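## Task

Move the orange bin, and no other bin, across the benches to the bench edge where three of the arms are mounted. Set the hook next to that bin, lying flat on the bench with its handle sticking out past that same edge. Any other bin must stay upright, every bin's contents must still be inside it at the end, and the benches must stay where they are.

## Robot and tools

Robots. Four identical i2rt Big YAM arms, arm1 to arm4, each with six revolute joints, a two-finger gripper and a wrist camera. Feet (base_link) in the scene frame, metres: arm1 (-1.179, -0.595, 0.756), arm2 (-0.244, -0.606, 0.797), arm3 (0.694, -0.600, 0.795), all along the y about -0.6 edge; that is the edge with three arms, where the bin and hook handle must end. arm4 stands alone across the benches at (0.715, 1.784, 0.773). Each foot faces its own +x; arms 1-3 face roughly +y, arm4 roughly -y. The hand reaches about 1.0 m from the joint1 axis.

Frame. One shared scene frame: origin on the floor, +z up, metres. The hand point lies between the finger pads about 1 cm behind the tips; fingers point along the hand's +z and open along its y. Printed hand positions drift more at long reach; hands often settle a centimetre or more from where they were sent.

move. Arguments arm1, arm2, arm3, arm4 (each optional, one object per arm) and cameras. Omitted arms receive nothing new but may keep pushing toward earlier targets. Inside an arm's object:
- joints: an object keyed by joint name, each value an absolute target, not an offset. joint1_rad -2.879 to 2.879 (base yaw, positive counter-clockwise seen from above); joint2_rad 0 to 3.141 (shoulder, 0 = upper arm back and level, positive raises then brings it forward); joint3_rad 0 to 3.019 (elbow, 0 = folded); joint4_rad -1.692 to 1.57 (hand pitch, positive tips fingers up); joint5_rad -1.57 to 1.57 (hand yaw, positive to the arm's right); joint6_rad -2.094 to 2.094 (roll, positive clockwise seen from behind). gripper_m 0 to 0.093, metres between fingertips. Done tolerances: ±0.045, 0.14, 0.09, 0.055, 0.03, 0.035 rad, gripper ±0.003 m.
- target: one list of seven numbers [x, y, z, qw, qx, qy, qz], an absolute hand pose in the scene frame, metres and a unit quaternion. The hand travels in a straight line from its current hand_target. With target, joints may contain only gripper_m.
- speed: top path speed in m/s, 0.002 to 0.5, default 0.25, only allowed with target; rotation is capped at twice that in rad/s.
All motions in one call start together; all hand paths finish together, paced by the slowest. Paths take 0.5 to 10 s and are cut off at 10 s. Each control step clips the commanded pose to within 100 mm and 20 degrees of the measured hand, then solves damped IK, favouring position. Paths ignore obstacles and other arms; hands lag, stray and may overshoot speed near full stretch. Unknown keys make a call invalid; out-of-range values get it refused, and a refusal or a stop cancels the remaining move, wait and finished_scene calls of that reply.

Results. Each robot's joint_positions, joint velocities ("within noise" when still), joint torques (drive output including gravity, offset and noisy; numbers 3 and 4 flip sign beyond ±28 N m), hand and hand_target poses, joint_status and hand_status, and on_its_own. A "move" line lists each arm that got a motion with "done" or its worst status. Statuses: off_target (rested away from goal, maybe still pushing); time_out (joints keep pushing toward a nearby held target; send the reported position to relax); not_followed, "joint command not followed" or "pose unreachable" (a self/other-arm clearance check blocked it; the arm may keep trying). Arms not commanded appear under "as last shown" with repeated values. "pictures" names the returned images in order; frames can be slightly newer or older than the state.

Gripper readings. Closed on nothing it reads 0.000-0.003. On a hard part at full force it reads up to 0.005 narrower (some grippers up to 0.002 wider). Commanding about 0.005 below first-contact width gives full force (roughly 50-64 N per pad); deeper crushes soft parts. Open well above the reading to release.

wait: seconds 0 to 10 plus optional cameras; robots keep their current commands. zoom_image: camera name and region [x0, y0, x1, y1] in pixels of that camera's latest image (896x504), at most 504 by 504. read_manual: returns the URDF licence texts, nothing moves. finished_scene: scene = the current scene's number; it ends the scene permanently, so call it only once the layout holds without the robots.

Cameras: arm1_cam_wrist to arm4_cam_wrist, and room_a, room_b fixed in the room; "all" or omission gives every camera, [] none. Calibration (OpenCV pinhole with radial distortion, world-to-camera transforms) is supplied and roughly accurate; room cameras are most reliable near image centre.

Cautions. Nothing may go off the work area or onto the floor. Never press two robots together or let a gripper close on another arm's fingers; the clearance check can be late and ignores fingers, gripper housings and cameras. Arms do not stop on contact and keep pushing hard; sustained pushing, holding loads or a stretched arm heats motors (MOTOR HOT at 85 °C; at 100 °C the arm goes limp for 30-60 s and reports limit_stop_at_motor_heat, after which targets must be resent). Avoid drops, releasing moving parts, slams and hard shoves. Do not move the benches, tip the other bin or spill contents. Loose objects may occasionally get nudged by outside disturbances. Smooth, economical motion is preferred.

Each tool is called after "Call:" as a command line: name --argument value for each argument, lists and objects as JSON in quotes; but a table of rows of numbers goes row by row, as --pt "numbers of a row", without its own name.

## Session

Call:
move

Scene clock: 0.00 s.
Joint torques (N m): no reading
Motor temperatures (°C): arm1=[25 26 28 26 24 24 25] | arm2=[30 24 29 26 24 27 23] | arm3=[27 27 31 28 27 23 24] | arm4=[31 27 27 25 26 26 26]
Heat: arm1: hottest joint3_rad 28 °C; arm2: hottest joint1_rad 30 °C; arm3: hottest joint3_rad 31 °C; arm4: hottest joint1_rad 31 °C.
Joint velocities: within noise
arm1.joint_positions: joint1_rad=+0.468 joint2_rad=+0.415 joint3_rad=+1.466 joint4_rad=-1.385 joint5_rad=+0.260 joint6_rad=+0.432 gripper_m=+0.09396
arm1.joint_status: not commanded
arm1.hand: x=-1.1808 y=-0.4741 z=+1.3556 quat_wxyz=(-0.324, +0.491, -0.642, -0.492) (m; scene frame)
arm1.hand_target: x=-1.1798 y=-0.4773 z=+1.3660 quat_wxyz=(-0.327, +0.485, -0.638, -0.502) (m; scene frame)
arm1.hand_status: not commanded
arm2.joint_positions: joint1_rad=+0.070 joint2_rad=+0.430 joint3_rad=+1.508 joint4_rad=-1.569 joint5_rad=+0.003 joint6_rad=-0.148 gripper_m=+0.09396
arm2.joint_status: not commanded
arm2.hand: x=-0.2482 y=-0.5044 z=+1.3681 quat_wxyz=(-0.376, +0.669, -0.535, -0.353) (m; scene frame)
arm2.hand_target: x=-0.2479 y=-0.5077 z=+1.3747 quat_wxyz=(-0.382, +0.665, -0.532, -0.358) (m; scene frame)
arm2.hand_status: not commanded
arm3.joint_positions: joint1_rad=-0.414 joint2_rad=+0.301 joint3_rad=+1.645 joint4_rad=-1.221 joint5_rad=+0.271 joint6_rad=+0.193 gripper_m=+0.09396
arm3.joint_status: not commanded
arm3.hand: x=+0.7367 y=-0.6230 z=+1.5041 quat_wxyz=(-0.659, +0.174, -0.640, -0.355) (m; scene frame)
arm3.hand_target: x=+0.7360 y=-0.6243 z=+1.5098 quat_wxyz=(-0.662, +0.171, -0.636, -0.358) (m; scene frame)
arm3.hand_status: not commanded
arm4.joint_positions: joint1_rad=+0.243 joint2_rad=+0.379 joint3_rad=+1.524 joint4_rad=-1.387 joint5_rad=+0.067 joint6_rad=-0.370 gripper_m=+0.09396
arm4.joint_status: not commanded
arm4.hand: x=+0.7342 y=+1.6963 z=+1.3962 quat_wxyz=(-0.413, -0.345, -0.706, +0.460) (m; scene frame)
arm4.hand_target: x=+0.7328 y=+1.7003 z=+1.4030 quat_wxyz=(-0.418, -0.342, -0.701, +0.466) (m; scene frame)
arm4.hand_status: not commanded
pictures: arm1_cam_wrist, arm2_cam_wrist, arm3_cam_wrist, arm4_cam_wrist, room_a, room_b
camera_calibration:
arm1_cam_wrist: T_world_to_cam=[[0.946789, -0.029459, -0.320505, 1.54023], [-0.212975, -0.803955, -0.555246, 0.125715], [-0.241314, 0.59396, -0.767449, 1.16068], [0, 0, 0, 1]] pos_world=[-1.15141, -0.542953, 1.45421]
arm2_cam_wrist: T_world_to_cam=[[0.982099, 0.154489, 0.107767, 0.174876], [0.186322, -0.880753, -0.435384, 0.203336], [0.0276537, 0.447669, -0.893771, 1.58245], [0, 0, 0, 1]] pos_world=[-0.253392, -0.556342, 1.48403]
arm3_cam_wrist: T_world_to_cam=[[0.689116, -0.693857, -0.209, -0.627499], [-0.445899, -0.178665, -0.877071, 1.54773], [0.571221, 0.697596, -0.432511, 0.792511], [0, 0, 0, 1]] pos_world=[0.669854, -0.711722, 1.56909]
arm4_cam_wrist: T_world_to_cam=[[-0.8521, -0.366022, 0.374103, 0.726855], [-0.523358, 0.589556, -0.61524, 0.25328], [0.00463659, -0.720035, -0.693922, 2.31044], [0, 0, 0, 1]] pos_world=[0.741197, 1.78032, 1.48717]

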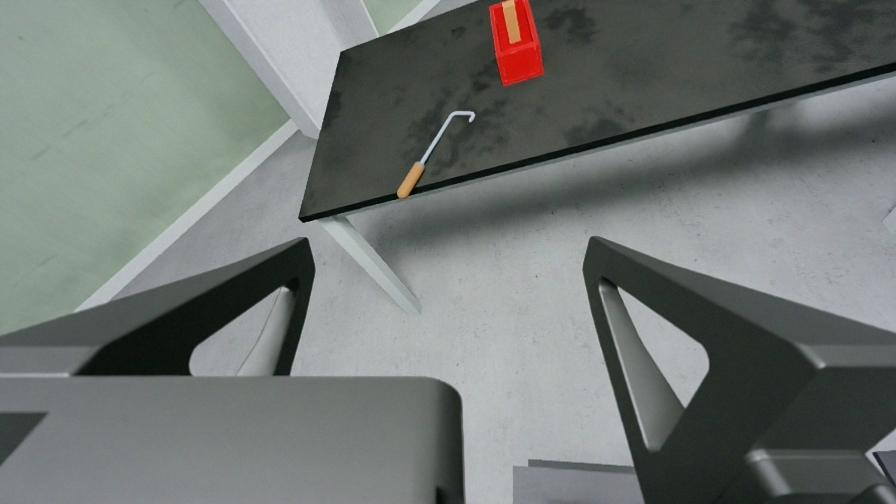

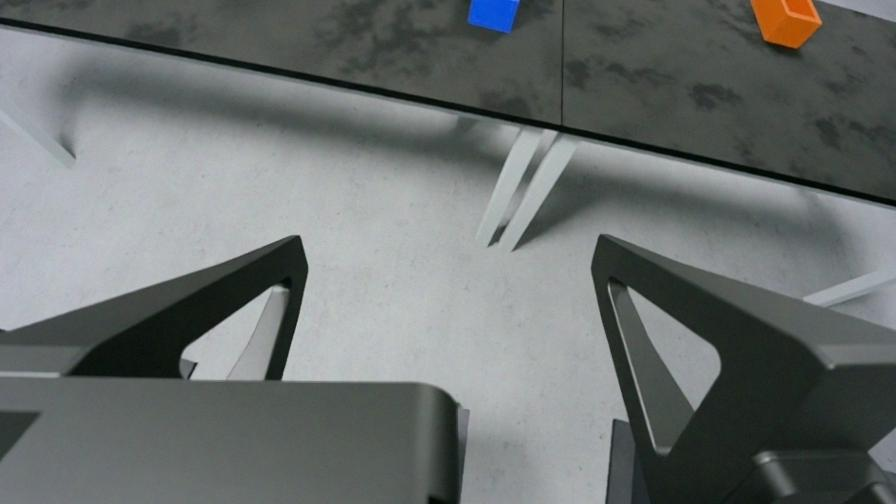

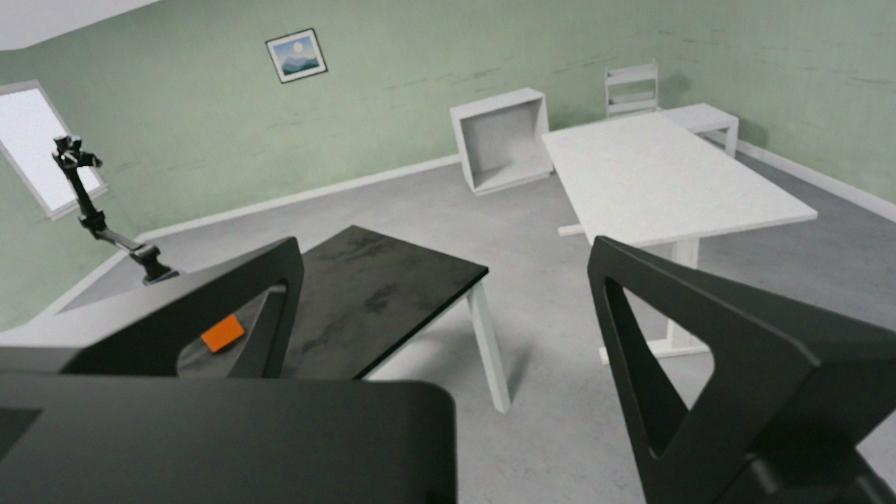

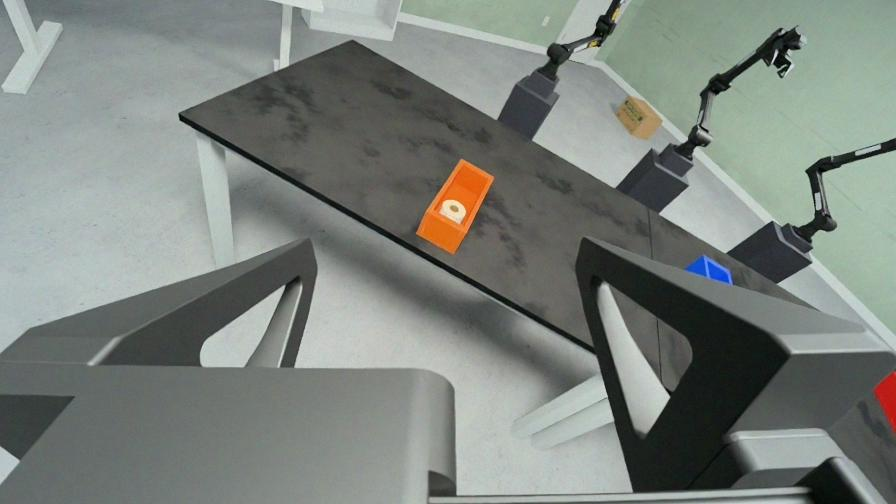

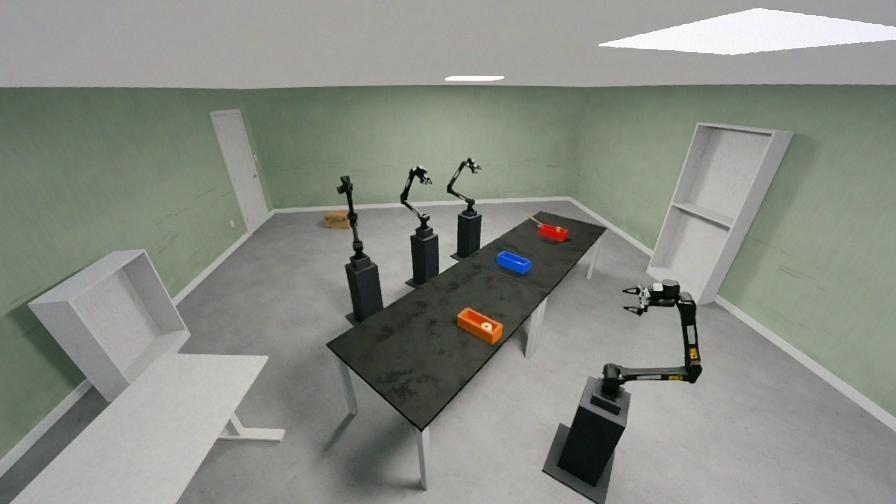

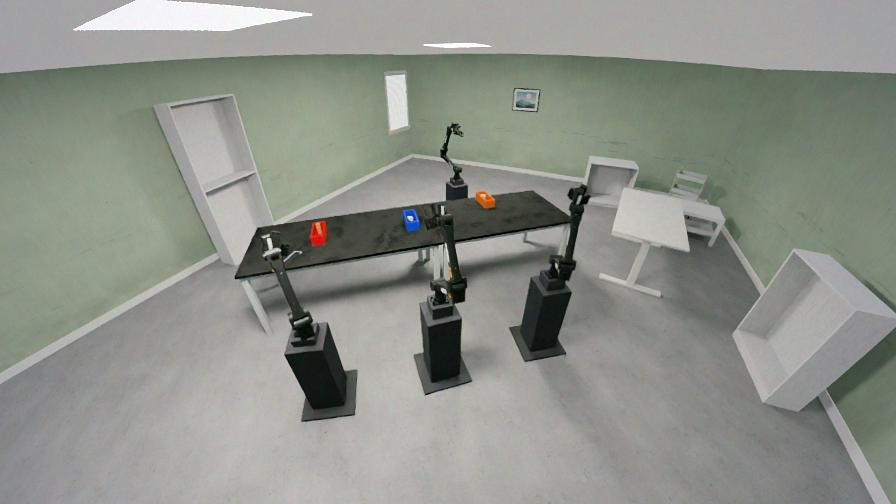

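Call:
zoom_image --camera "arm4_cam_wrist" --region '[350, 120, 570, 280]'

Call:
zoom_image --camera "arm1_cam_wrist" --region '[330, 0, 610, 220]'

Call:
zoom_image --camera "room_a" --region '[330, 200, 620, 440]'

Call:
zoom_image --camera "room_b" --region '[220, 170, 590, 340]'

Scaled by 2.291 from the camera's 896x504 image, which has a finer 1280x720 frame.

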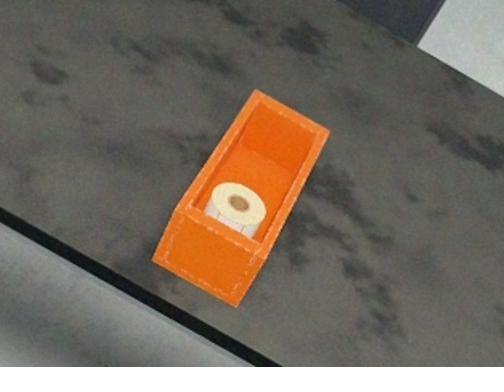

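Scaled by 1.800 from the camera's 896x504 image, which has a finer 1280x720 frame.

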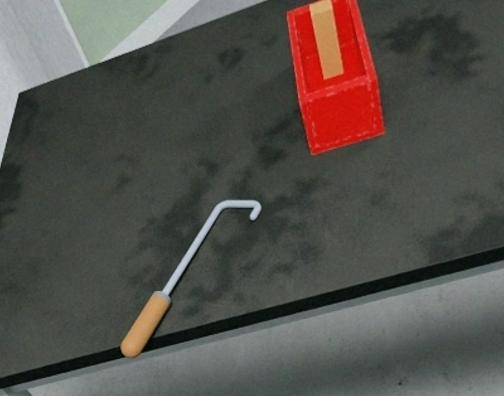

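Scaled by 1.738 from the camera's 896x504 image, which has a finer 1280x720 frame.

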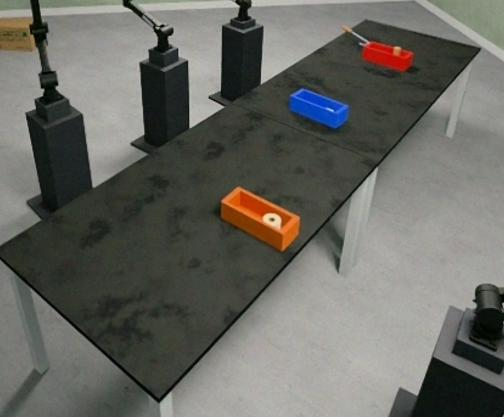

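Scaled by 1.362 from the camera's 896x504 image, which has a finer 1280x720 frame.

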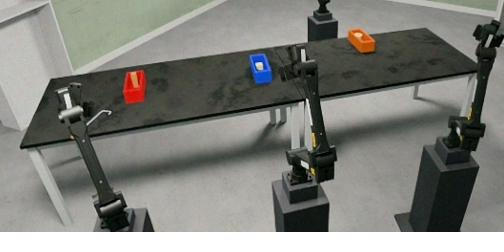

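Call:
move --arm4 '{"target":[0.80,1.22,0.98,0.354,0.612,0.612,-0.354],"joints":{"gripper_m":0.0}}' --arm1 '{"target":[-1.45,0.12,0.98,0.293,-0.594,0.708,0.246]}' --cameras '["arm1_cam_wrist","arm4_cam_wrist"]'

Scene clock: 94.40 s.
Joint torques (N m): arm1=[0.26 -21.01 15.97 0.42 0.49 0.16] | arm2=[-0.32 6.95 6.97 2.21 0 -0.08] | arm3=[-0.15 8.29 3.51 1.85 -0.03 0.04] | arm4=[1.85 -12.28 12.57 2.5 0.21 0.08]
Motor temperatures (°C): arm1=[25 26 32 26 24 24 25] | arm2=[30 24 31 26 24 27 23] | arm3=[27 28 32 28 27 23 24] | arm4=[30 28 30 25 26 26 26]
Heat: arm1: hottest joint3_rad 32 °C; arm2: hottest joint3_rad 31 °C; arm3: hottest joint3_rad 32 °C; arm4: hottest joint1_rad 30 °C.
move: arm1 off_target; arm4 off_target
Joint velocities: within noise
arm1.joint_positions: joint1_rad=+0.584 joint2_rad=+1.987 joint3_rad=+1.799 joint4_rad=-0.760 joint5_rad=+0.415 joint6_rad=+0.470 gripper_m=+0.09396
arm1.joint_status: not commanded
arm1.hand: x=-1.4505 y=+0.1028 z=+0.9519 quat_wxyz=(-0.286, +0.610, -0.704, -0.225) (m; scene frame)
arm1.hand_target: x=-1.4492 y=+0.1182 z=+0.9803 quat_wxyz=(-0.293, +0.594, -0.708, -0.247) (m; scene frame)
arm1.hand_status: off_target (0.033 m and 3.2 deg from the pose sent, 0.753 m and 31.8 deg at the start)
arm2, arm3: as last shown
arm4.joint_positions: joint1_rad=+0.088 joint2_rad=+1.387 joint3_rad=+0.847 joint4_rad=-0.041 joint5_rad=+0.173 joint6_rad=+0.093 gripper_m=+0.00043
arm4.joint_status: all done
arm4.hand: x=+0.7898 y=+1.2387 z=+0.9598 quat_wxyz=(-0.334, -0.619, -0.621, +0.346) (m; scene frame)
arm4.hand_target: x=+0.7999 y=+1.2217 z=+0.9802 quat_wxyz=(-0.354, -0.612, -0.612, +0.354) (m; scene frame)
arm4.hand_status: off_target (0.029 m and 2.8 deg from the pose sent, 0.636 m and 35.5 deg at the start)
pictures: arm1_cam_wrist, arm4_cam_wrist
camera_calibration:
arm1_cam_wrist: T_world_to_cam=[[0.988009, -0.15256, 0.0237258, 1.42797], [-0.14842, -0.980831, -0.126259, 0.0113594], [0.042533, 0.121223, -0.991714, 1.11694], [0, 0, 0, 1]] pos_world=[-1.45667, 0.0935928, 1.07524]
arm4_cam_wrist: T_world_to_cam=[[-0.999517, -0.0273855, 0.0147238, 0.811922], [-0.0310196, 0.910719, -0.411861, -0.698189], [-0.0021302, -0.412118, -0.911128, 1.51031], [0, 0, 0, 1]] pos_world=[0.793089, 1.28051, 1.07657]

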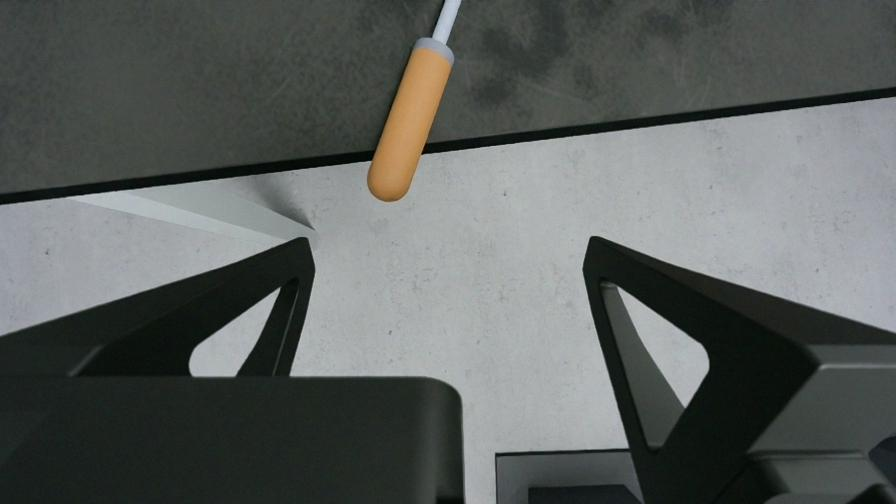

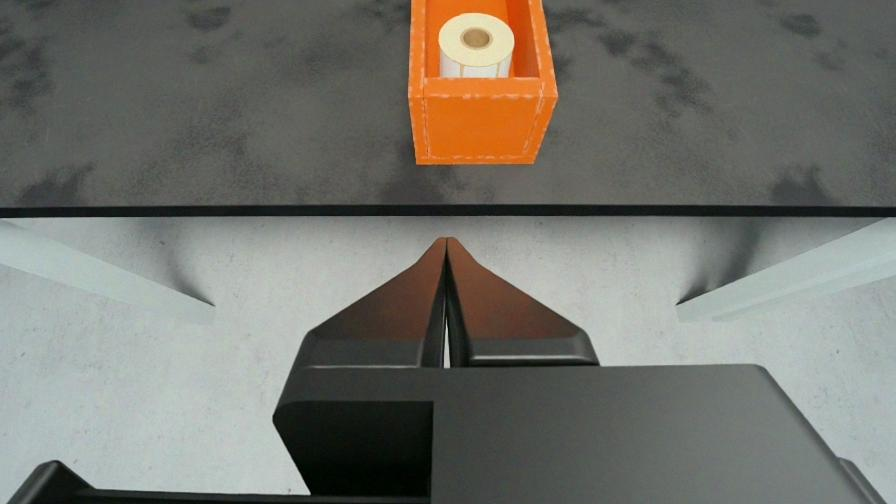

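Call:
move --arm4 '{"target":[0.764,1.045,0.805,0.354,0.612,0.612,-0.354]}' --arm1 '{"target":[-1.459,0.24,0.828,0.293,-0.594,0.708,0.246],"joints":{"gripper_m":0.06}}' --cameras '["arm1_cam_wrist","arm4_cam_wrist"]'

Scene clock: 109.77 s.
Joint torques (N m): arm1=[0.38 -25.23 15.76 0.29 0.24 -0.03] | arm2=[-0.38 7.06 6.95 2.24 0 -0.07] | arm3=[-0.09 8.29 3.56 1.85 -0.01 0.03] | arm4=[0.15 -22.71 10.67 2.28 -0.01 -0.09]
Motor temperatures (°C): arm1=[25 28 33 26 24 24 25] | arm2=[30 25 31 26 24 27 23] | arm3=[27 28 32 28 27 23 24] | arm4=[30 28 32 25 26 26 26]
Heat: arm1: hottest joint3_rad 33 °C; arm2: hottest joint3_rad 31 °C; arm3: hottest joint3_rad 32 °C; arm4: hottest joint3_rad 32 °C.
move: arm1 off_target; arm4 off_target
Joint velocities: within noise
arm1.joint_positions: joint1_rad=+0.528 joint2_rad=+2.425 joint3_rad=+2.170 joint4_rad=-0.663 joint5_rad=+0.388 joint6_rad=+0.443 gripper_m=+0.06009
arm1.joint_status: all done
arm1.hand: x=-1.4595 y=+0.2232 z=+0.8088 quat_wxyz=(-0.287, +0.600, -0.710, -0.232) (m; scene frame)
arm1.hand_target: x=-1.4583 y=+0.2384 z=+0.8284 quat_wxyz=(-0.293, +0.594, -0.708, -0.247) (m; scene frame)
arm1.hand_status: off_target (0.026 m and 1.9 deg from the pose sent, 0.185 m and 3.2 deg at the start)
arm2, arm3: as last shown
arm4.joint_positions: joint1_rad=-0.007 joint2_rad=+2.056 joint3_rad=+1.219 joint4_rad=+0.274 joint5_rad=+0.075 joint6_rad=+0.050 gripper_m=+0.00043
arm4.joint_status: not commanded
arm4.hand: x=+0.7710 y=+1.0643 z=+0.7946 quat_wxyz=(-0.345, -0.617, -0.620, +0.341) (m; scene frame)
arm4.hand_target: x=+0.7638 y=+1.0464 z=+0.8055 quat_wxyz=(-0.354, -0.612, -0.612, +0.354) (m; scene frame)
arm4.hand_status: off_target (0.023 m and 2.1 deg from the pose sent, 0.249 m and 2.8 deg at the start)
pictures: arm1_cam_wrist, arm4_cam_wrist
camera_calibration:
arm1_cam_wrist: T_world_to_cam=[[0.985107, -0.171801, 0.00703291, 1.47221], [-0.169219, -0.975934, -0.137539, 0.0877455], [0.030493, 0.134301, -0.990471, 0.939286], [0, 0, 0, 1]] pos_world=[-1.46407, 0.212413, 0.932051]
arm4_cam_wrist: T_world_to_cam=[[-0.999265, -0.0381131, -0.00417845, 0.817024], [-0.032795, 0.906079, -0.421835, -0.593777], [0.0198635, -0.421388, -0.906663, 1.27717], [0, 0, 0, 1]] pos_world=[0.771582, 1.10733, 0.910896]

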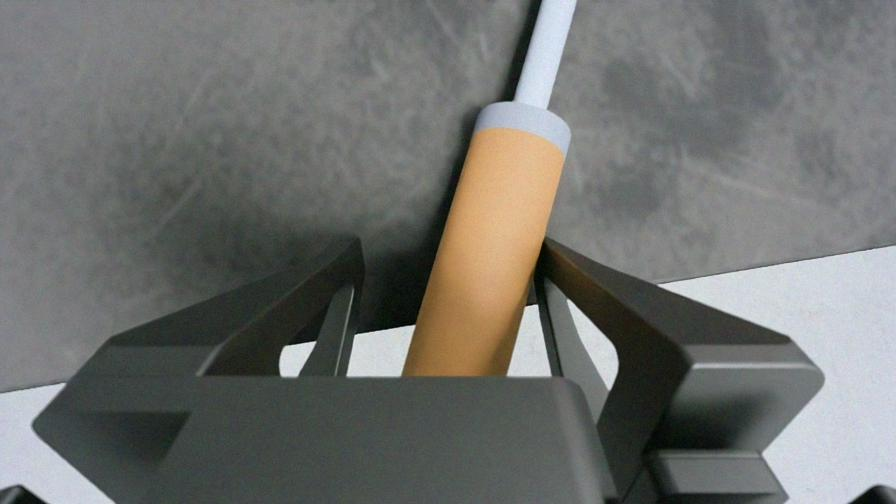

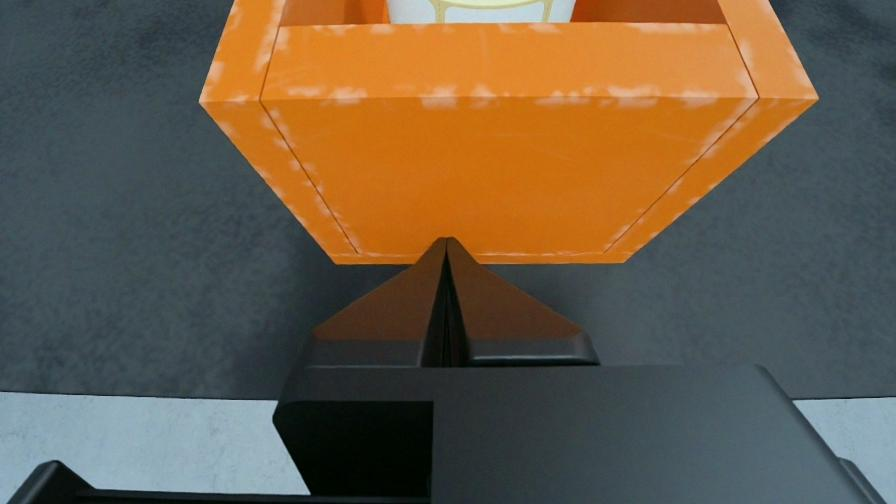

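Call:
move --arm4 '{"target":[0.745,0.83,0.815,0.354,0.612,0.612,-0.354],"speed":0.12}' --arm1 '{"target":[-1.444,0.24,0.777,0.293,-0.594,0.708,0.246]}' --cameras '["arm1_cam_wrist","arm4_cam_wrist","room_a"]'

Scene clock: 120.70 s.
Joint torques (N m): arm1=[0.03 -23.77 9.91 1.66 0.11 -0.05] | arm2=[-0.26 7.06 6.94 2.22 0 -0.08] | arm3=[-0.15 8.18 3.58 1.83 -0.02 0.04] | arm4=[0.09 -31.09 13.85 1.74 -0.03 -0.1]
Motor temperatures (°C): arm1=[25 29 34 26 24 24 25] | arm2=[30 25 31 26 24 27 23] | arm3=[27 28 32 28 27 23 24] | arm4=[30 29 32 25 26 26 26]
Heat: arm1: hottest joint3_rad 34 °C; arm2: hottest joint3_rad 31 °C; arm3: hottest joint3_rad 32 °C; arm4: hottest joint3_rad 32 °C.
move: arm1 off_target; arm4 off_target
Joint velocities: within noise
arm1.joint_positions: joint1_rad=+0.515 joint2_rad=+2.436 joint3_rad=+2.156 joint4_rad=-0.576 joint5_rad=+0.379 joint6_rad=+0.431 gripper_m=+0.06009
arm1.joint_status: not commanded
arm1.hand: x=-1.4546 y=+0.2366 z=+0.8052 quat_wxyz=(-0.295, +0.590, -0.706, -0.257) (m; scene frame)
arm1.hand_target: x=-1.4438 y=+0.2386 z=+0.7772 quat_wxyz=(-0.293, +0.594, -0.708, -0.246) (m; scene frame)
arm1.hand_status: off_target (0.030 m and 1.4 deg from the pose sent, 0.039 m and 1.9 deg at the start)
arm2, arm3: as last shown
arm4.joint_positions: joint1_rad=-0.052 joint2_rad=+2.533 joint3_rad=+2.201 joint4_rad=-0.208 joint5_rad=+0.035 joint6_rad=+0.028 gripper_m=+0.00043
arm4.joint_status: not commanded
arm4.hand: x=+0.7564 y=+0.8419 z=+0.8167 quat_wxyz=(-0.353, -0.614, -0.615, +0.347) (m; scene frame)
arm4.hand_target: x=+0.7447 y=+0.8317 z=+0.8155 quat_wxyz=(-0.354, -0.612, -0.612, +0.355) (m; scene frame)
arm4.hand_status: off_target (0.017 m and 1.0 deg from the pose sent, 0.237 m and 2.1 deg at the start)
pictures: arm1_cam_wrist, arm4_cam_wrist, room_a
camera_calibration:
arm1_cam_wrist: T_world_to_cam=[[0.985186, -0.169851, -0.0236263, 1.49404], [-0.171265, -0.967541, -0.18583, 0.134974], [0.00870399, 0.187124, -0.982298, 0.883011], [0, 0, 0, 1]] pos_world=[-1.45648, 0.219125, 0.92776]
arm4_cam_wrist: T_world_to_cam=[[-0.999223, -0.0388956, -0.006421, 0.796395], [-0.0320637, 0.896619, -0.441641, -0.35983], [0.0229351, -0.441092, -0.897169, 1.21025], [0, 0, 0, 1]] pos_world=[0.756481, 0.887436, 0.931993]

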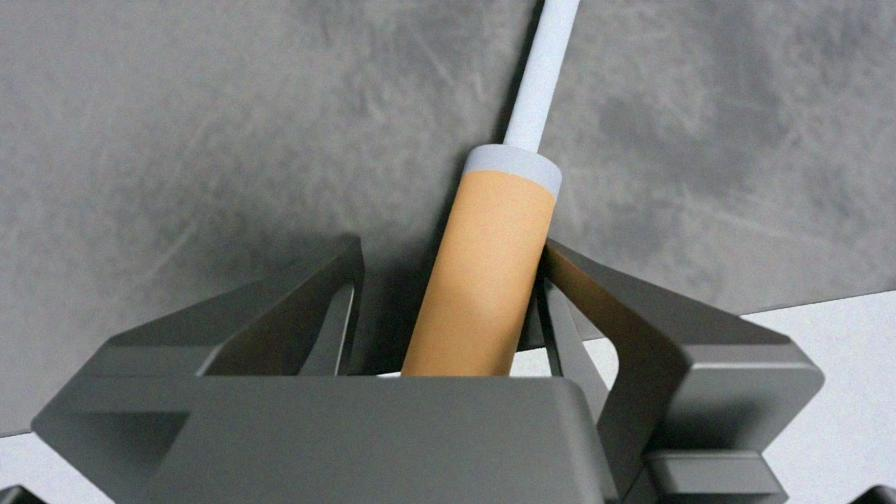

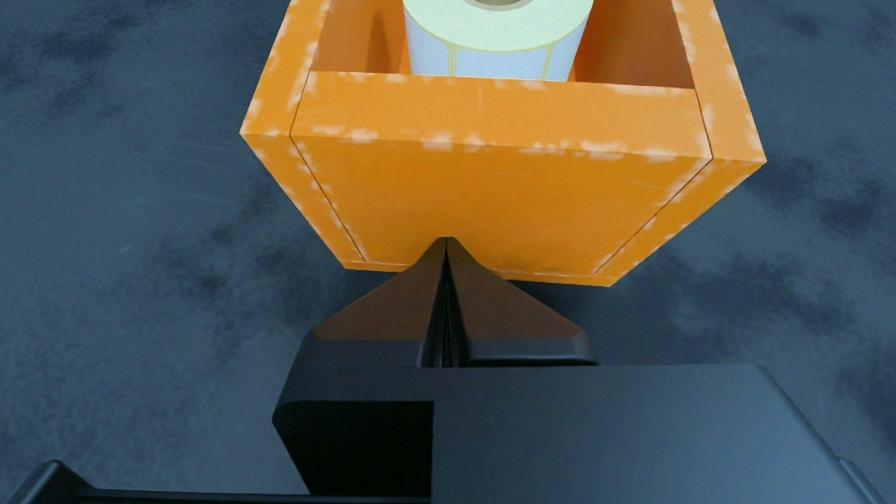

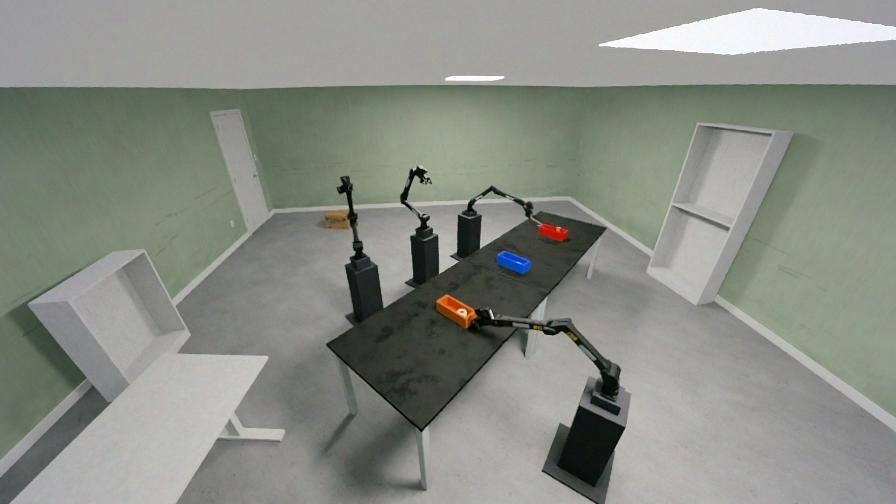

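Call:
move --arm4 '{"target":[0.73,0.785,0.815,0.354,0.612,0.612,-0.354],"speed":0.12}' --arm1 '{"target":[-1.428,0.25,0.84,0.293,-0.594,0.708,0.246]}' --cameras '["arm1_cam_wrist","arm4_cam_wrist"]'

Scene clock: 135.63 s.
Joint torques (N m): arm1=[-0.09 -27.52 14.42 -0.02 0.3 -0.09] | arm2=[-0.26 7 6.97 2.21 0 -0.07] | arm3=[-0.21 8.18 3.56 1.84 -0.01 0.03] | arm4=[0.15 -33.03 14.48 1.8 -0.01 -0.1]
Motor temperatures (°C): arm1=[25 30 35 26 24 24 25] | arm2=[30 25 31 26 24 27 23] | arm3=[27 28 32 28 27 23 24] | arm4=[30 30 33 25 26 26 26]
Heat: arm1: hottest joint3_rad 35 °C; arm2: hottest joint3_rad 31 °C; arm3: hottest joint3_rad 32 °C; arm4: hottest joint3_rad 33 °C.
move: arm1 off_target; arm4 off_target
Joint velocities: within noise
arm1.joint_positions: joint1_rad=+0.492 joint2_rad=+2.436 joint3_rad=+2.183 joint4_rad=-0.657 joint5_rad=+0.359 joint6_rad=+0.414 gripper_m=+0.06009
arm1.joint_status: not commanded
arm1.hand: x=-1.4367 y=+0.2355 z=+0.8064 quat_wxyz=(-0.283, +0.601, -0.710, -0.232) (m; scene frame)
arm1.hand_target: x=-1.4276 y=+0.2486 z=+0.8402 quat_wxyz=(-0.293, +0.594, -0.708, -0.246) (m; scene frame)
arm1.hand_status: off_target (0.038 m and 2.1 deg from the pose sent, 0.046 m and 1.4 deg at the start)
arm2, arm3: as last shown
arm4.joint_positions: joint1_rad=-0.072 joint2_rad=+2.792 joint3_rad=+2.717 joint4_rad=-0.462 joint5_rad=+0.017 joint6_rad=+0.018 gripper_m=+0.00043
arm4.joint_status: not commanded
arm4.hand: x=+0.7418 y=+0.7917 z=+0.8180 quat_wxyz=(-0.354, -0.613, -0.615, +0.347) (m; scene frame)
arm4.hand_target: x=+0.7301 y=+0.7870 z=+0.8150 quat_wxyz=(-0.355, -0.611, -0.612, +0.355) (m; scene frame)
arm4.hand_status: off_target (0.014 m and 0.9 deg from the pose sent, 0.063 m and 1.0 deg at the start)
pictures: arm1_cam_wrist, arm4_cam_wrist
camera_calibration:
arm1_cam_wrist: T_world_to_cam=[[0.985717, -0.168386, 0.002733, 1.45528], [-0.166546, -0.977099, -0.132437, 0.10328], [0.0249709, 0.13009, -0.991188, 0.928235], [0, 0, 0, 1]] pos_world=[-1.44047, 0.225209, 0.929756]
arm4_cam_wrist: T_world_to_cam=[[-0.999222, -0.0388394, -0.00690637, 0.780274], [-0.0317432, 0.89557, -0.443787, -0.312294], [0.0234216, -0.443222, -0.896106, 1.19003], [0, 0, 0, 1]] pos_world=[0.741881, 0.837436, 0.933193]

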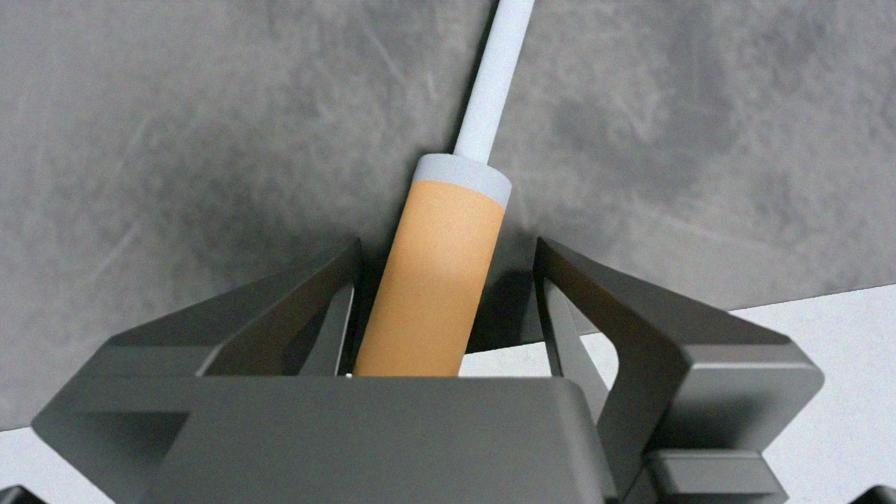

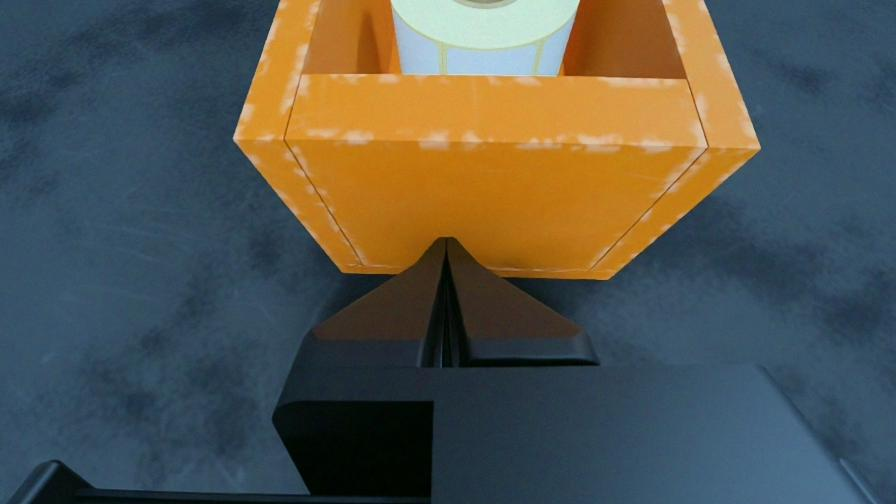

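Call:
move --arm4 '{"target":[0.73,1.1,0.92,0.354,0.612,0.612,-0.354],"speed":0.3}' --arm1 '{"target":[-1.432,0.25,0.775,0.293,-0.594,0.708,0.246]}' --cameras '["arm1_cam_wrist","arm4_cam_wrist"]'

Scene clock: 144.70 s.
Joint torques (N m): arm1=[0.5 -23.65 10.14 1.59 0.3 0] | arm2=[-0.38 7 6.95 2.24 0 -0.07] | arm3=[-0.15 8.35 3.56 1.83 -0.01 0.04] | arm4=[0.91 -22.3 8.49 2.51 0.13 -0.04]
Motor temperatures (°C): arm1=[25 31 36 26 24 24 25] | arm2=[30 25 31 26 24 27 23] | arm3=[27 28 32 28 27 23 24] | arm4=[30 32 34 25 26 26 26]
Heat: arm1: hottest joint3_rad 36 °C; arm2: hottest joint3_rad 31 °C; arm3: hottest joint3_rad 32 °C; arm4: hottest joint3_rad 34 °C.
move: arm1 off_target; arm4 off_target
Joint velocities: within noise
arm1.joint_positions: joint1_rad=+0.490 joint2_rad=+2.450 joint3_rad=+2.183 joint4_rad=-0.579 joint5_rad=+0.362 joint6_rad=+0.411 gripper_m=+0.06009
arm1.joint_status: not commanded
arm1.hand: x=-1.4386 y=+0.2482 z=+0.8060 quat_wxyz=(-0.295, +0.590, -0.706, -0.258) (m; scene frame)
arm1.hand_target: x=-1.4318 y=+0.2485 z=+0.7755 quat_wxyz=(-0.293, +0.594, -0.708, -0.246) (m; scene frame)
arm1.hand_status: off_target (0.032 m and 1.5 deg from the pose sent, 0.035 m and 2.1 deg at the start)
arm2, arm3: as last shown
arm4.joint_positions: joint1_rad=-0.072 joint2_rad=+1.776 joint3_rad=+1.144 joint4_rad=+0.078 joint5_rad=+0.024 joint6_rad=+0.018 gripper_m=+0.00043
arm4.joint_status: not commanded
arm4.hand: x=+0.7312 y=+1.1023 z=+0.9070 quat_wxyz=(-0.346, -0.618, -0.617, +0.344) (m; scene frame)
arm4.hand_target: x=+0.7301 y=+1.1001 z=+0.9199 quat_wxyz=(-0.354, -0.612, -0.612, +0.354) (m; scene frame)
arm4.hand_status: off_target (0.013 m and 1.7 deg from the pose sent, 0.325 m and 0.8 deg at the start)
pictures: arm1_cam_wrist, arm4_cam_wrist
camera_calibration:
arm1_cam_wrist: T_world_to_cam=[[0.985285, -0.168986, -0.0256528, 1.48178], [-0.170787, -0.967382, -0.187095, 0.150868], [0.00680045, 0.188723, -0.982007, 0.878123], [0, 0, 0, 1]] pos_world=[-1.44018, 0.230625, 0.928562]
arm4_cam_wrist: T_world_to_cam=[[-0.999441, -0.0332313, -0.003632, 0.77337], [-0.0284939, 0.903663, -0.427295, -0.577553], [0.0174817, -0.426953, -0.904105, 1.40135], [0, 0, 0, 1]] pos_world=[0.731983, 1.14593, 1.02299]

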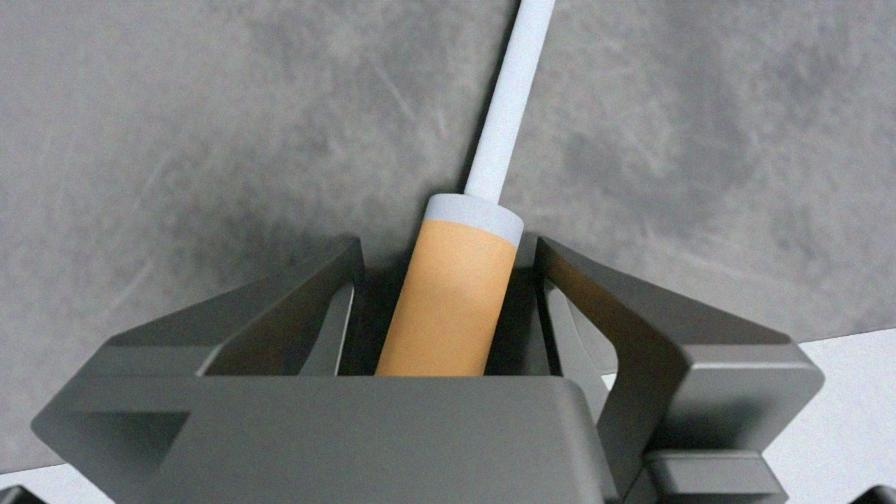

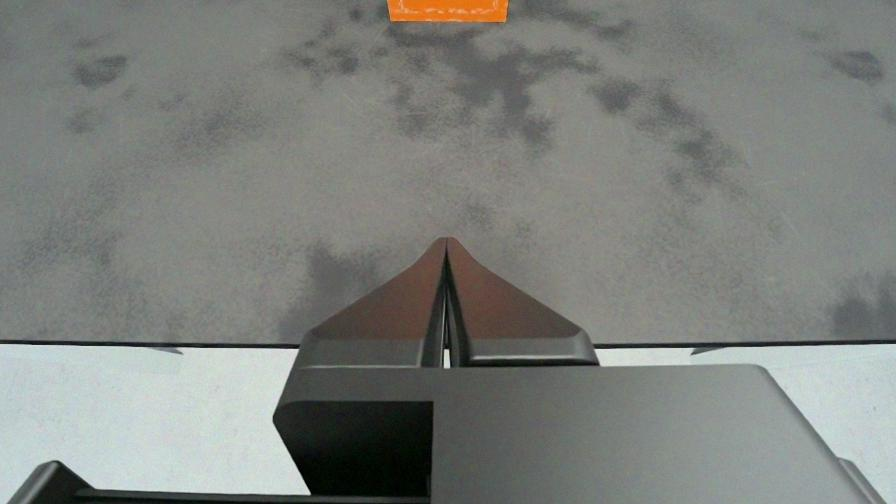

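Call:
move --arm1 '{"joints":{"gripper_m":0.02}}' --arm4 '{"target":[0.73,1.5,1.2,0.354,0.612,0.612,-0.354],"speed":0.3}' --cameras '["arm1_cam_wrist","room_a"]'

Scene clock: 153.30 s.
Joint torques (N m): arm1=[0.79 -23.77 10.22 1.22 0.28 0.06] | arm2=[-0.32 7 6.95 2.22 0 -0.08] | arm3=[-0.32 8.29 3.56 1.88 0 0.03] | arm4=[1.9 1.9 12.67 1.58 0.17 0.07]
Motor temperatures (°C): arm1=[25 31 36 26 24 24 25] | arm2=[30 25 31 26 24 27 23] | arm3=[27 28 32 28 27 23 24] | arm4=[30 31 34 25 26 26 26]
Heat: arm1: hottest joint3_rad 36 °C; arm2: hottest joint3_rad 31 °C; arm3: hottest joint3_rad 32 °C; arm4: hottest joint3_rad 34 °C.
move: arm1 off_target; arm4 off_target
Joint velocities: within noise
arm1.joint_positions: joint1_rad=+0.486 joint2_rad=+2.451 joint3_rad=+2.182 joint4_rad=-0.571 joint5_rad=+0.362 joint6_rad=+0.404 gripper_m=+0.02990
arm1.joint_status: gripper_m off_target (ended at +0.02993, target +0.02000)
arm1.hand: x=-1.4354 y=+0.2504 z=+0.8059 quat_wxyz=(-0.297, +0.589, -0.705, -0.260) (m; scene frame)
arm1.hand_target: x=-1.4315 y=+0.2487 z=+0.7757 quat_wxyz=(-0.293, +0.594, -0.708, -0.246) (m; scene frame)
arm1.hand_status: not commanded
arm2, arm3: as last shown
arm4.joint_positions: joint1_rad=-0.004 joint2_rad=+0.523 joint3_rad=+0.944 joint4_rad=-0.976 joint5_rad=+0.096 joint6_rad=+0.047 gripper_m=+0.00043
arm4.joint_status: not commanded
arm4.hand: x=+0.7261 y=+1.5005 z=+1.1791 quat_wxyz=(-0.341, -0.617, -0.617, +0.350) (m; scene frame)
arm4.hand_target: x=+0.7298 y=+1.5005 z=+1.1996 quat_wxyz=(-0.354, -0.612, -0.612, +0.354) (m; scene frame)
arm4.hand_status: off_target (0.021 m and 1.7 deg from the pose sent, 0.494 m and 1.7 deg at the start)
pictures: arm1_cam_wrist, room_a
camera_calibration:
arm1_cam_wrist: T_world_to_cam=[[0.985353, -0.168817, -0.0240677, 1.47776], [-0.170271, -0.966345, -0.192834, 0.158607], [0.00929606, 0.194108, -0.980936, 0.878964], [0, 0, 0, 1]] pos_world=[-1.43728, 0.232126, 0.928358]

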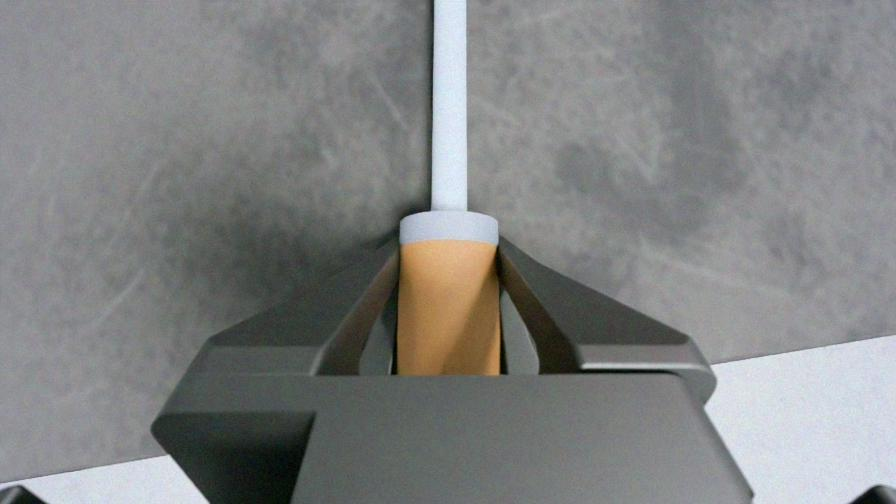

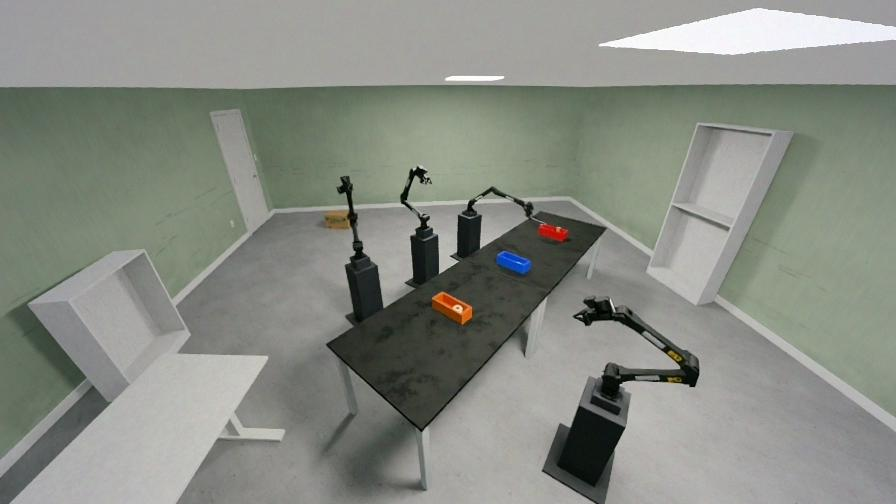

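Call:
move --arm1 '{"target":[-1.38,0.18,0.99,0.293,-0.594,0.708,0.246]}' --cameras '["arm1_cam_wrist"]'

Call:
move --arm1 '{"target":[-0.755,0.23,0.93,0.293,-0.594,0.708,0.246]}' --cameras '["arm1_cam_wrist","room_b"]'

Scene clock: 172.77 s.
Joint torques (N m): arm1=[0.38 -30.21 15.58 0.96 0.5 -0.03] | arm2=[-0.38 6.95 6.95 2.22 0.01 -0.07] | arm3=[-0.21 8.41 3.56 1.77 0 0.04] | arm4=[1.96 1.85 12.67 1.72 0.16 0.07]
Motor temperatures (°C): arm1=[25 30 35 26 24 24 26] | arm2=[30 25 31 26 24 27 23] | arm3=[27 28 32 28 27 23 24] | arm4=[30 30 34 25 26 26 26]
Heat: arm1: hottest joint3_rad 35 °C; arm2: hottest joint3_rad 31 °C; arm3: hottest joint3_rad 32 °C; arm4: hottest joint3_rad 34 °C.
move: arm1 off_target
Joint velocities: within noise
arm1.joint_positions: joint1_rad=+0.456 joint2_rad=+2.140 joint3_rad=+1.913 joint4_rad=-0.786 joint5_rad=+0.334 joint6_rad=+0.384 gripper_m=+0.02991
arm1.joint_status: not commanded
arm1.hand: x=-1.3819 y=+0.1595 z=+0.8889 quat_wxyz=(-0.263, +0.619, -0.717, -0.183) (m; scene frame)
arm1.hand_target: x=-1.3781 y=+0.1731 z=+0.9858 quat_wxyz=(-0.293, +0.594, -0.708, -0.246) (m; scene frame)
arm1.hand_status: off_target (0.103 m and 8.6 deg from the pose sent, 0.205 m and 1.7 deg at the start; pose on its path clipped on 48 of 67 steps)
arm2, arm3: as last shown
arm4.joint_positions: joint1_rad=-0.003 joint2_rad=+0.523 joint3_rad=+0.944 joint4_rad=-0.976 joint5_rad=+0.096 joint6_rad=+0.047 gripper_m=+0.00043
arm4.joint_status: not commanded
arm4.hand: x=+0.7261 y=+1.5005 z=+1.1790 quat_wxyz=(-0.341, -0.617, -0.616, +0.350) (m; scene frame)
arm4.hand_target: x=+0.7298 y=+1.5005 z=+1.1995 quat_wxyz=(-0.354, -0.612, -0.612, +0.354) (m; scene frame)
arm4.hand_status: not commanded
pictures: arm1_cam_wrist
camera_calibration:
arm1_cam_wrist: T_world_to_cam=[[0.98474, -0.165046, 0.0552069, 1.33987], [-0.163417, -0.98601, -0.0328462, -0.0337127], [0.0598557, 0.0233232, -0.997935, 1.08978], [0, 0, 0, 1]] pos_world=[-1.39017, 0.162482, 1.01245]

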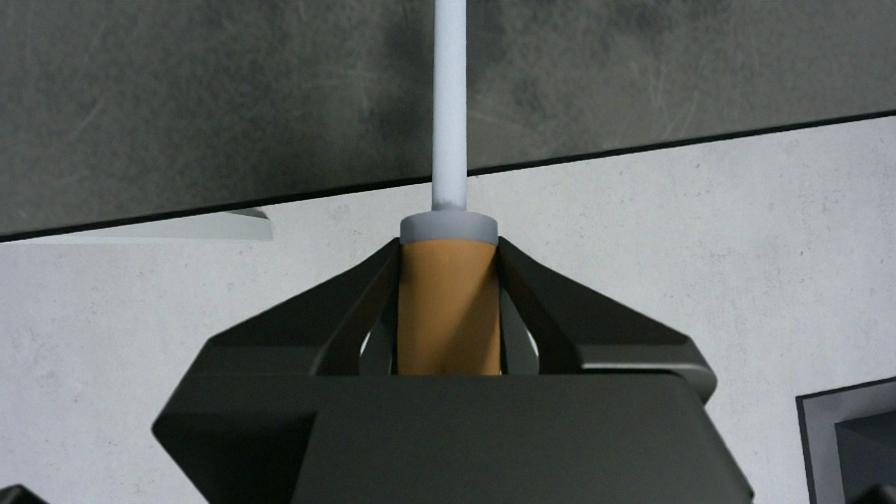

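Scene clock: 177.63 s.
Joint torques (N m): arm1=[1.73 -30.1 19.06 0.9 -0.31 -0.06] | arm2=[-0.38 6.95 6.95 2.24 0 -0.08] | arm3=[-0.03 8.23 3.56 1.83 0 0.03] | arm4=[1.9 1.9 12.67 1.72 0.16 0.07]
Motor temperatures (°C): arm1=[25 31 36 26 24 24 26] | arm2=[30 25 31 26 24 27 23] | arm3=[27 28 32 28 27 23 24] | arm4=[30 30 34 25 26 26 26]
Heat: arm1: hottest joint3_rad 36 °C; arm2: hottest joint3_rad 31 °C; arm3: hottest joint3_rad 32 °C; arm4: hottest joint3_rad 34 °C.
move: arm1 off_target
Joint velocities: within noise
arm1.joint_positions: joint1_rad=-0.404 joint2_rad=+2.629 joint3_rad=+2.700 joint4_rad=-1.024 joint5_rad=-0.232 joint6_rad=-0.235 gripper_m=+0.02990
arm1.joint_status: not commanded
arm1.hand: x=-0.7585 y=+0.2072 z=+0.8544 quat_wxyz=(-0.240, +0.593, -0.736, -0.222) (m; scene frame)
arm1.hand_target: x=-0.7590 y=+0.2228 z=+0.9302 quat_wxyz=(-0.295, +0.593, -0.707, -0.246) (m; scene frame)
arm1.hand_status: off_target (0.079 m and 7.4 deg from the pose sent, 0.632 m and 8.5 deg at the start; pose on its path clipped on 66 of 146 steps)
arm2.joint_positions: joint1_rad=+0.070 joint2_rad=+0.430 joint3_rad=+1.508 joint4_rad=-1.569 joint5_rad=+0.003 joint6_rad=-0.148 gripper_m=+0.09396
arm2.joint_status: not commanded
arm2.hand: x=-0.2482 y=-0.5044 z=+1.3681 quat_wxyz=(-0.376, +0.669, -0.535, -0.353) (m; scene frame)
arm2.hand_target: x=-0.2479 y=-0.5077 z=+1.3747 quat_wxyz=(-0.382, +0.665, -0.532, -0.358) (m; scene frame)
arm2.hand_status: not commanded
arm3.joint_positions: joint1_rad=-0.414 joint2_rad=+0.301 joint3_rad=+1.645 joint4_rad=-1.221 joint5_rad=+0.271 joint6_rad=+0.193 gripper_m=+0.09396
arm3.joint_status: not commanded
arm3.hand: x=+0.7367 y=-0.6230 z=+1.5041 quat_wxyz=(-0.659, +0.174, -0.640, -0.355) (m; scene frame)
arm3.hand_target: x=+0.7360 y=-0.6243 z=+1.5098 quat_wxyz=(-0.662, +0.171, -0.636, -0.358) (m; scene frame)
arm3.hand_status: not commanded
arm4: as last shown
pictures: arm1_cam_wrist, room_b
camera_calibration:
arm1_cam_wrist: T_world_to_cam=[[0.978897, -0.197657, -0.0518964, 0.829564], [-0.200126, -0.97861, -0.0476744, 0.0973496], [-0.0413632, 0.0570542, -0.997514, 0.932758], [0, 0, 0, 1]] pos_world=[-0.753994, 0.206019, 0.978131]

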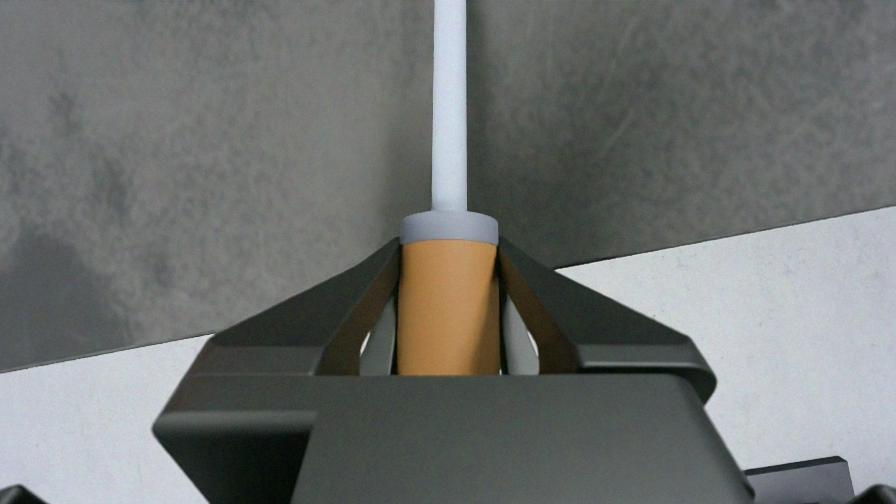

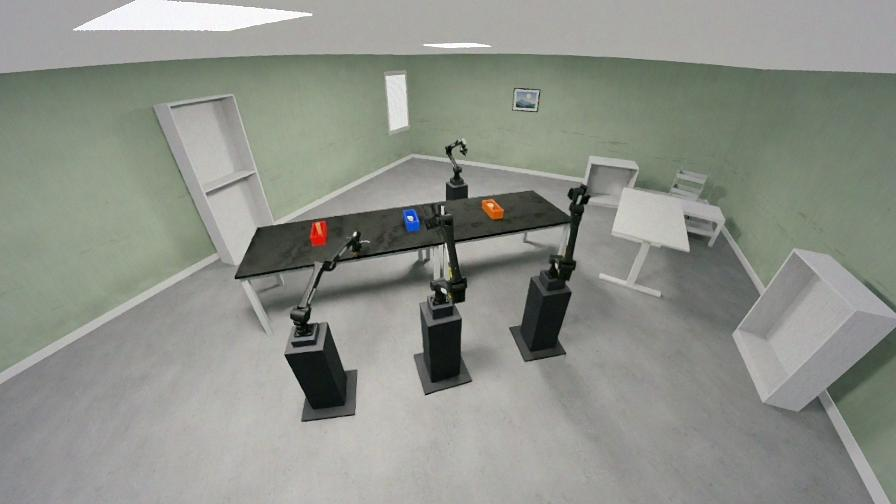

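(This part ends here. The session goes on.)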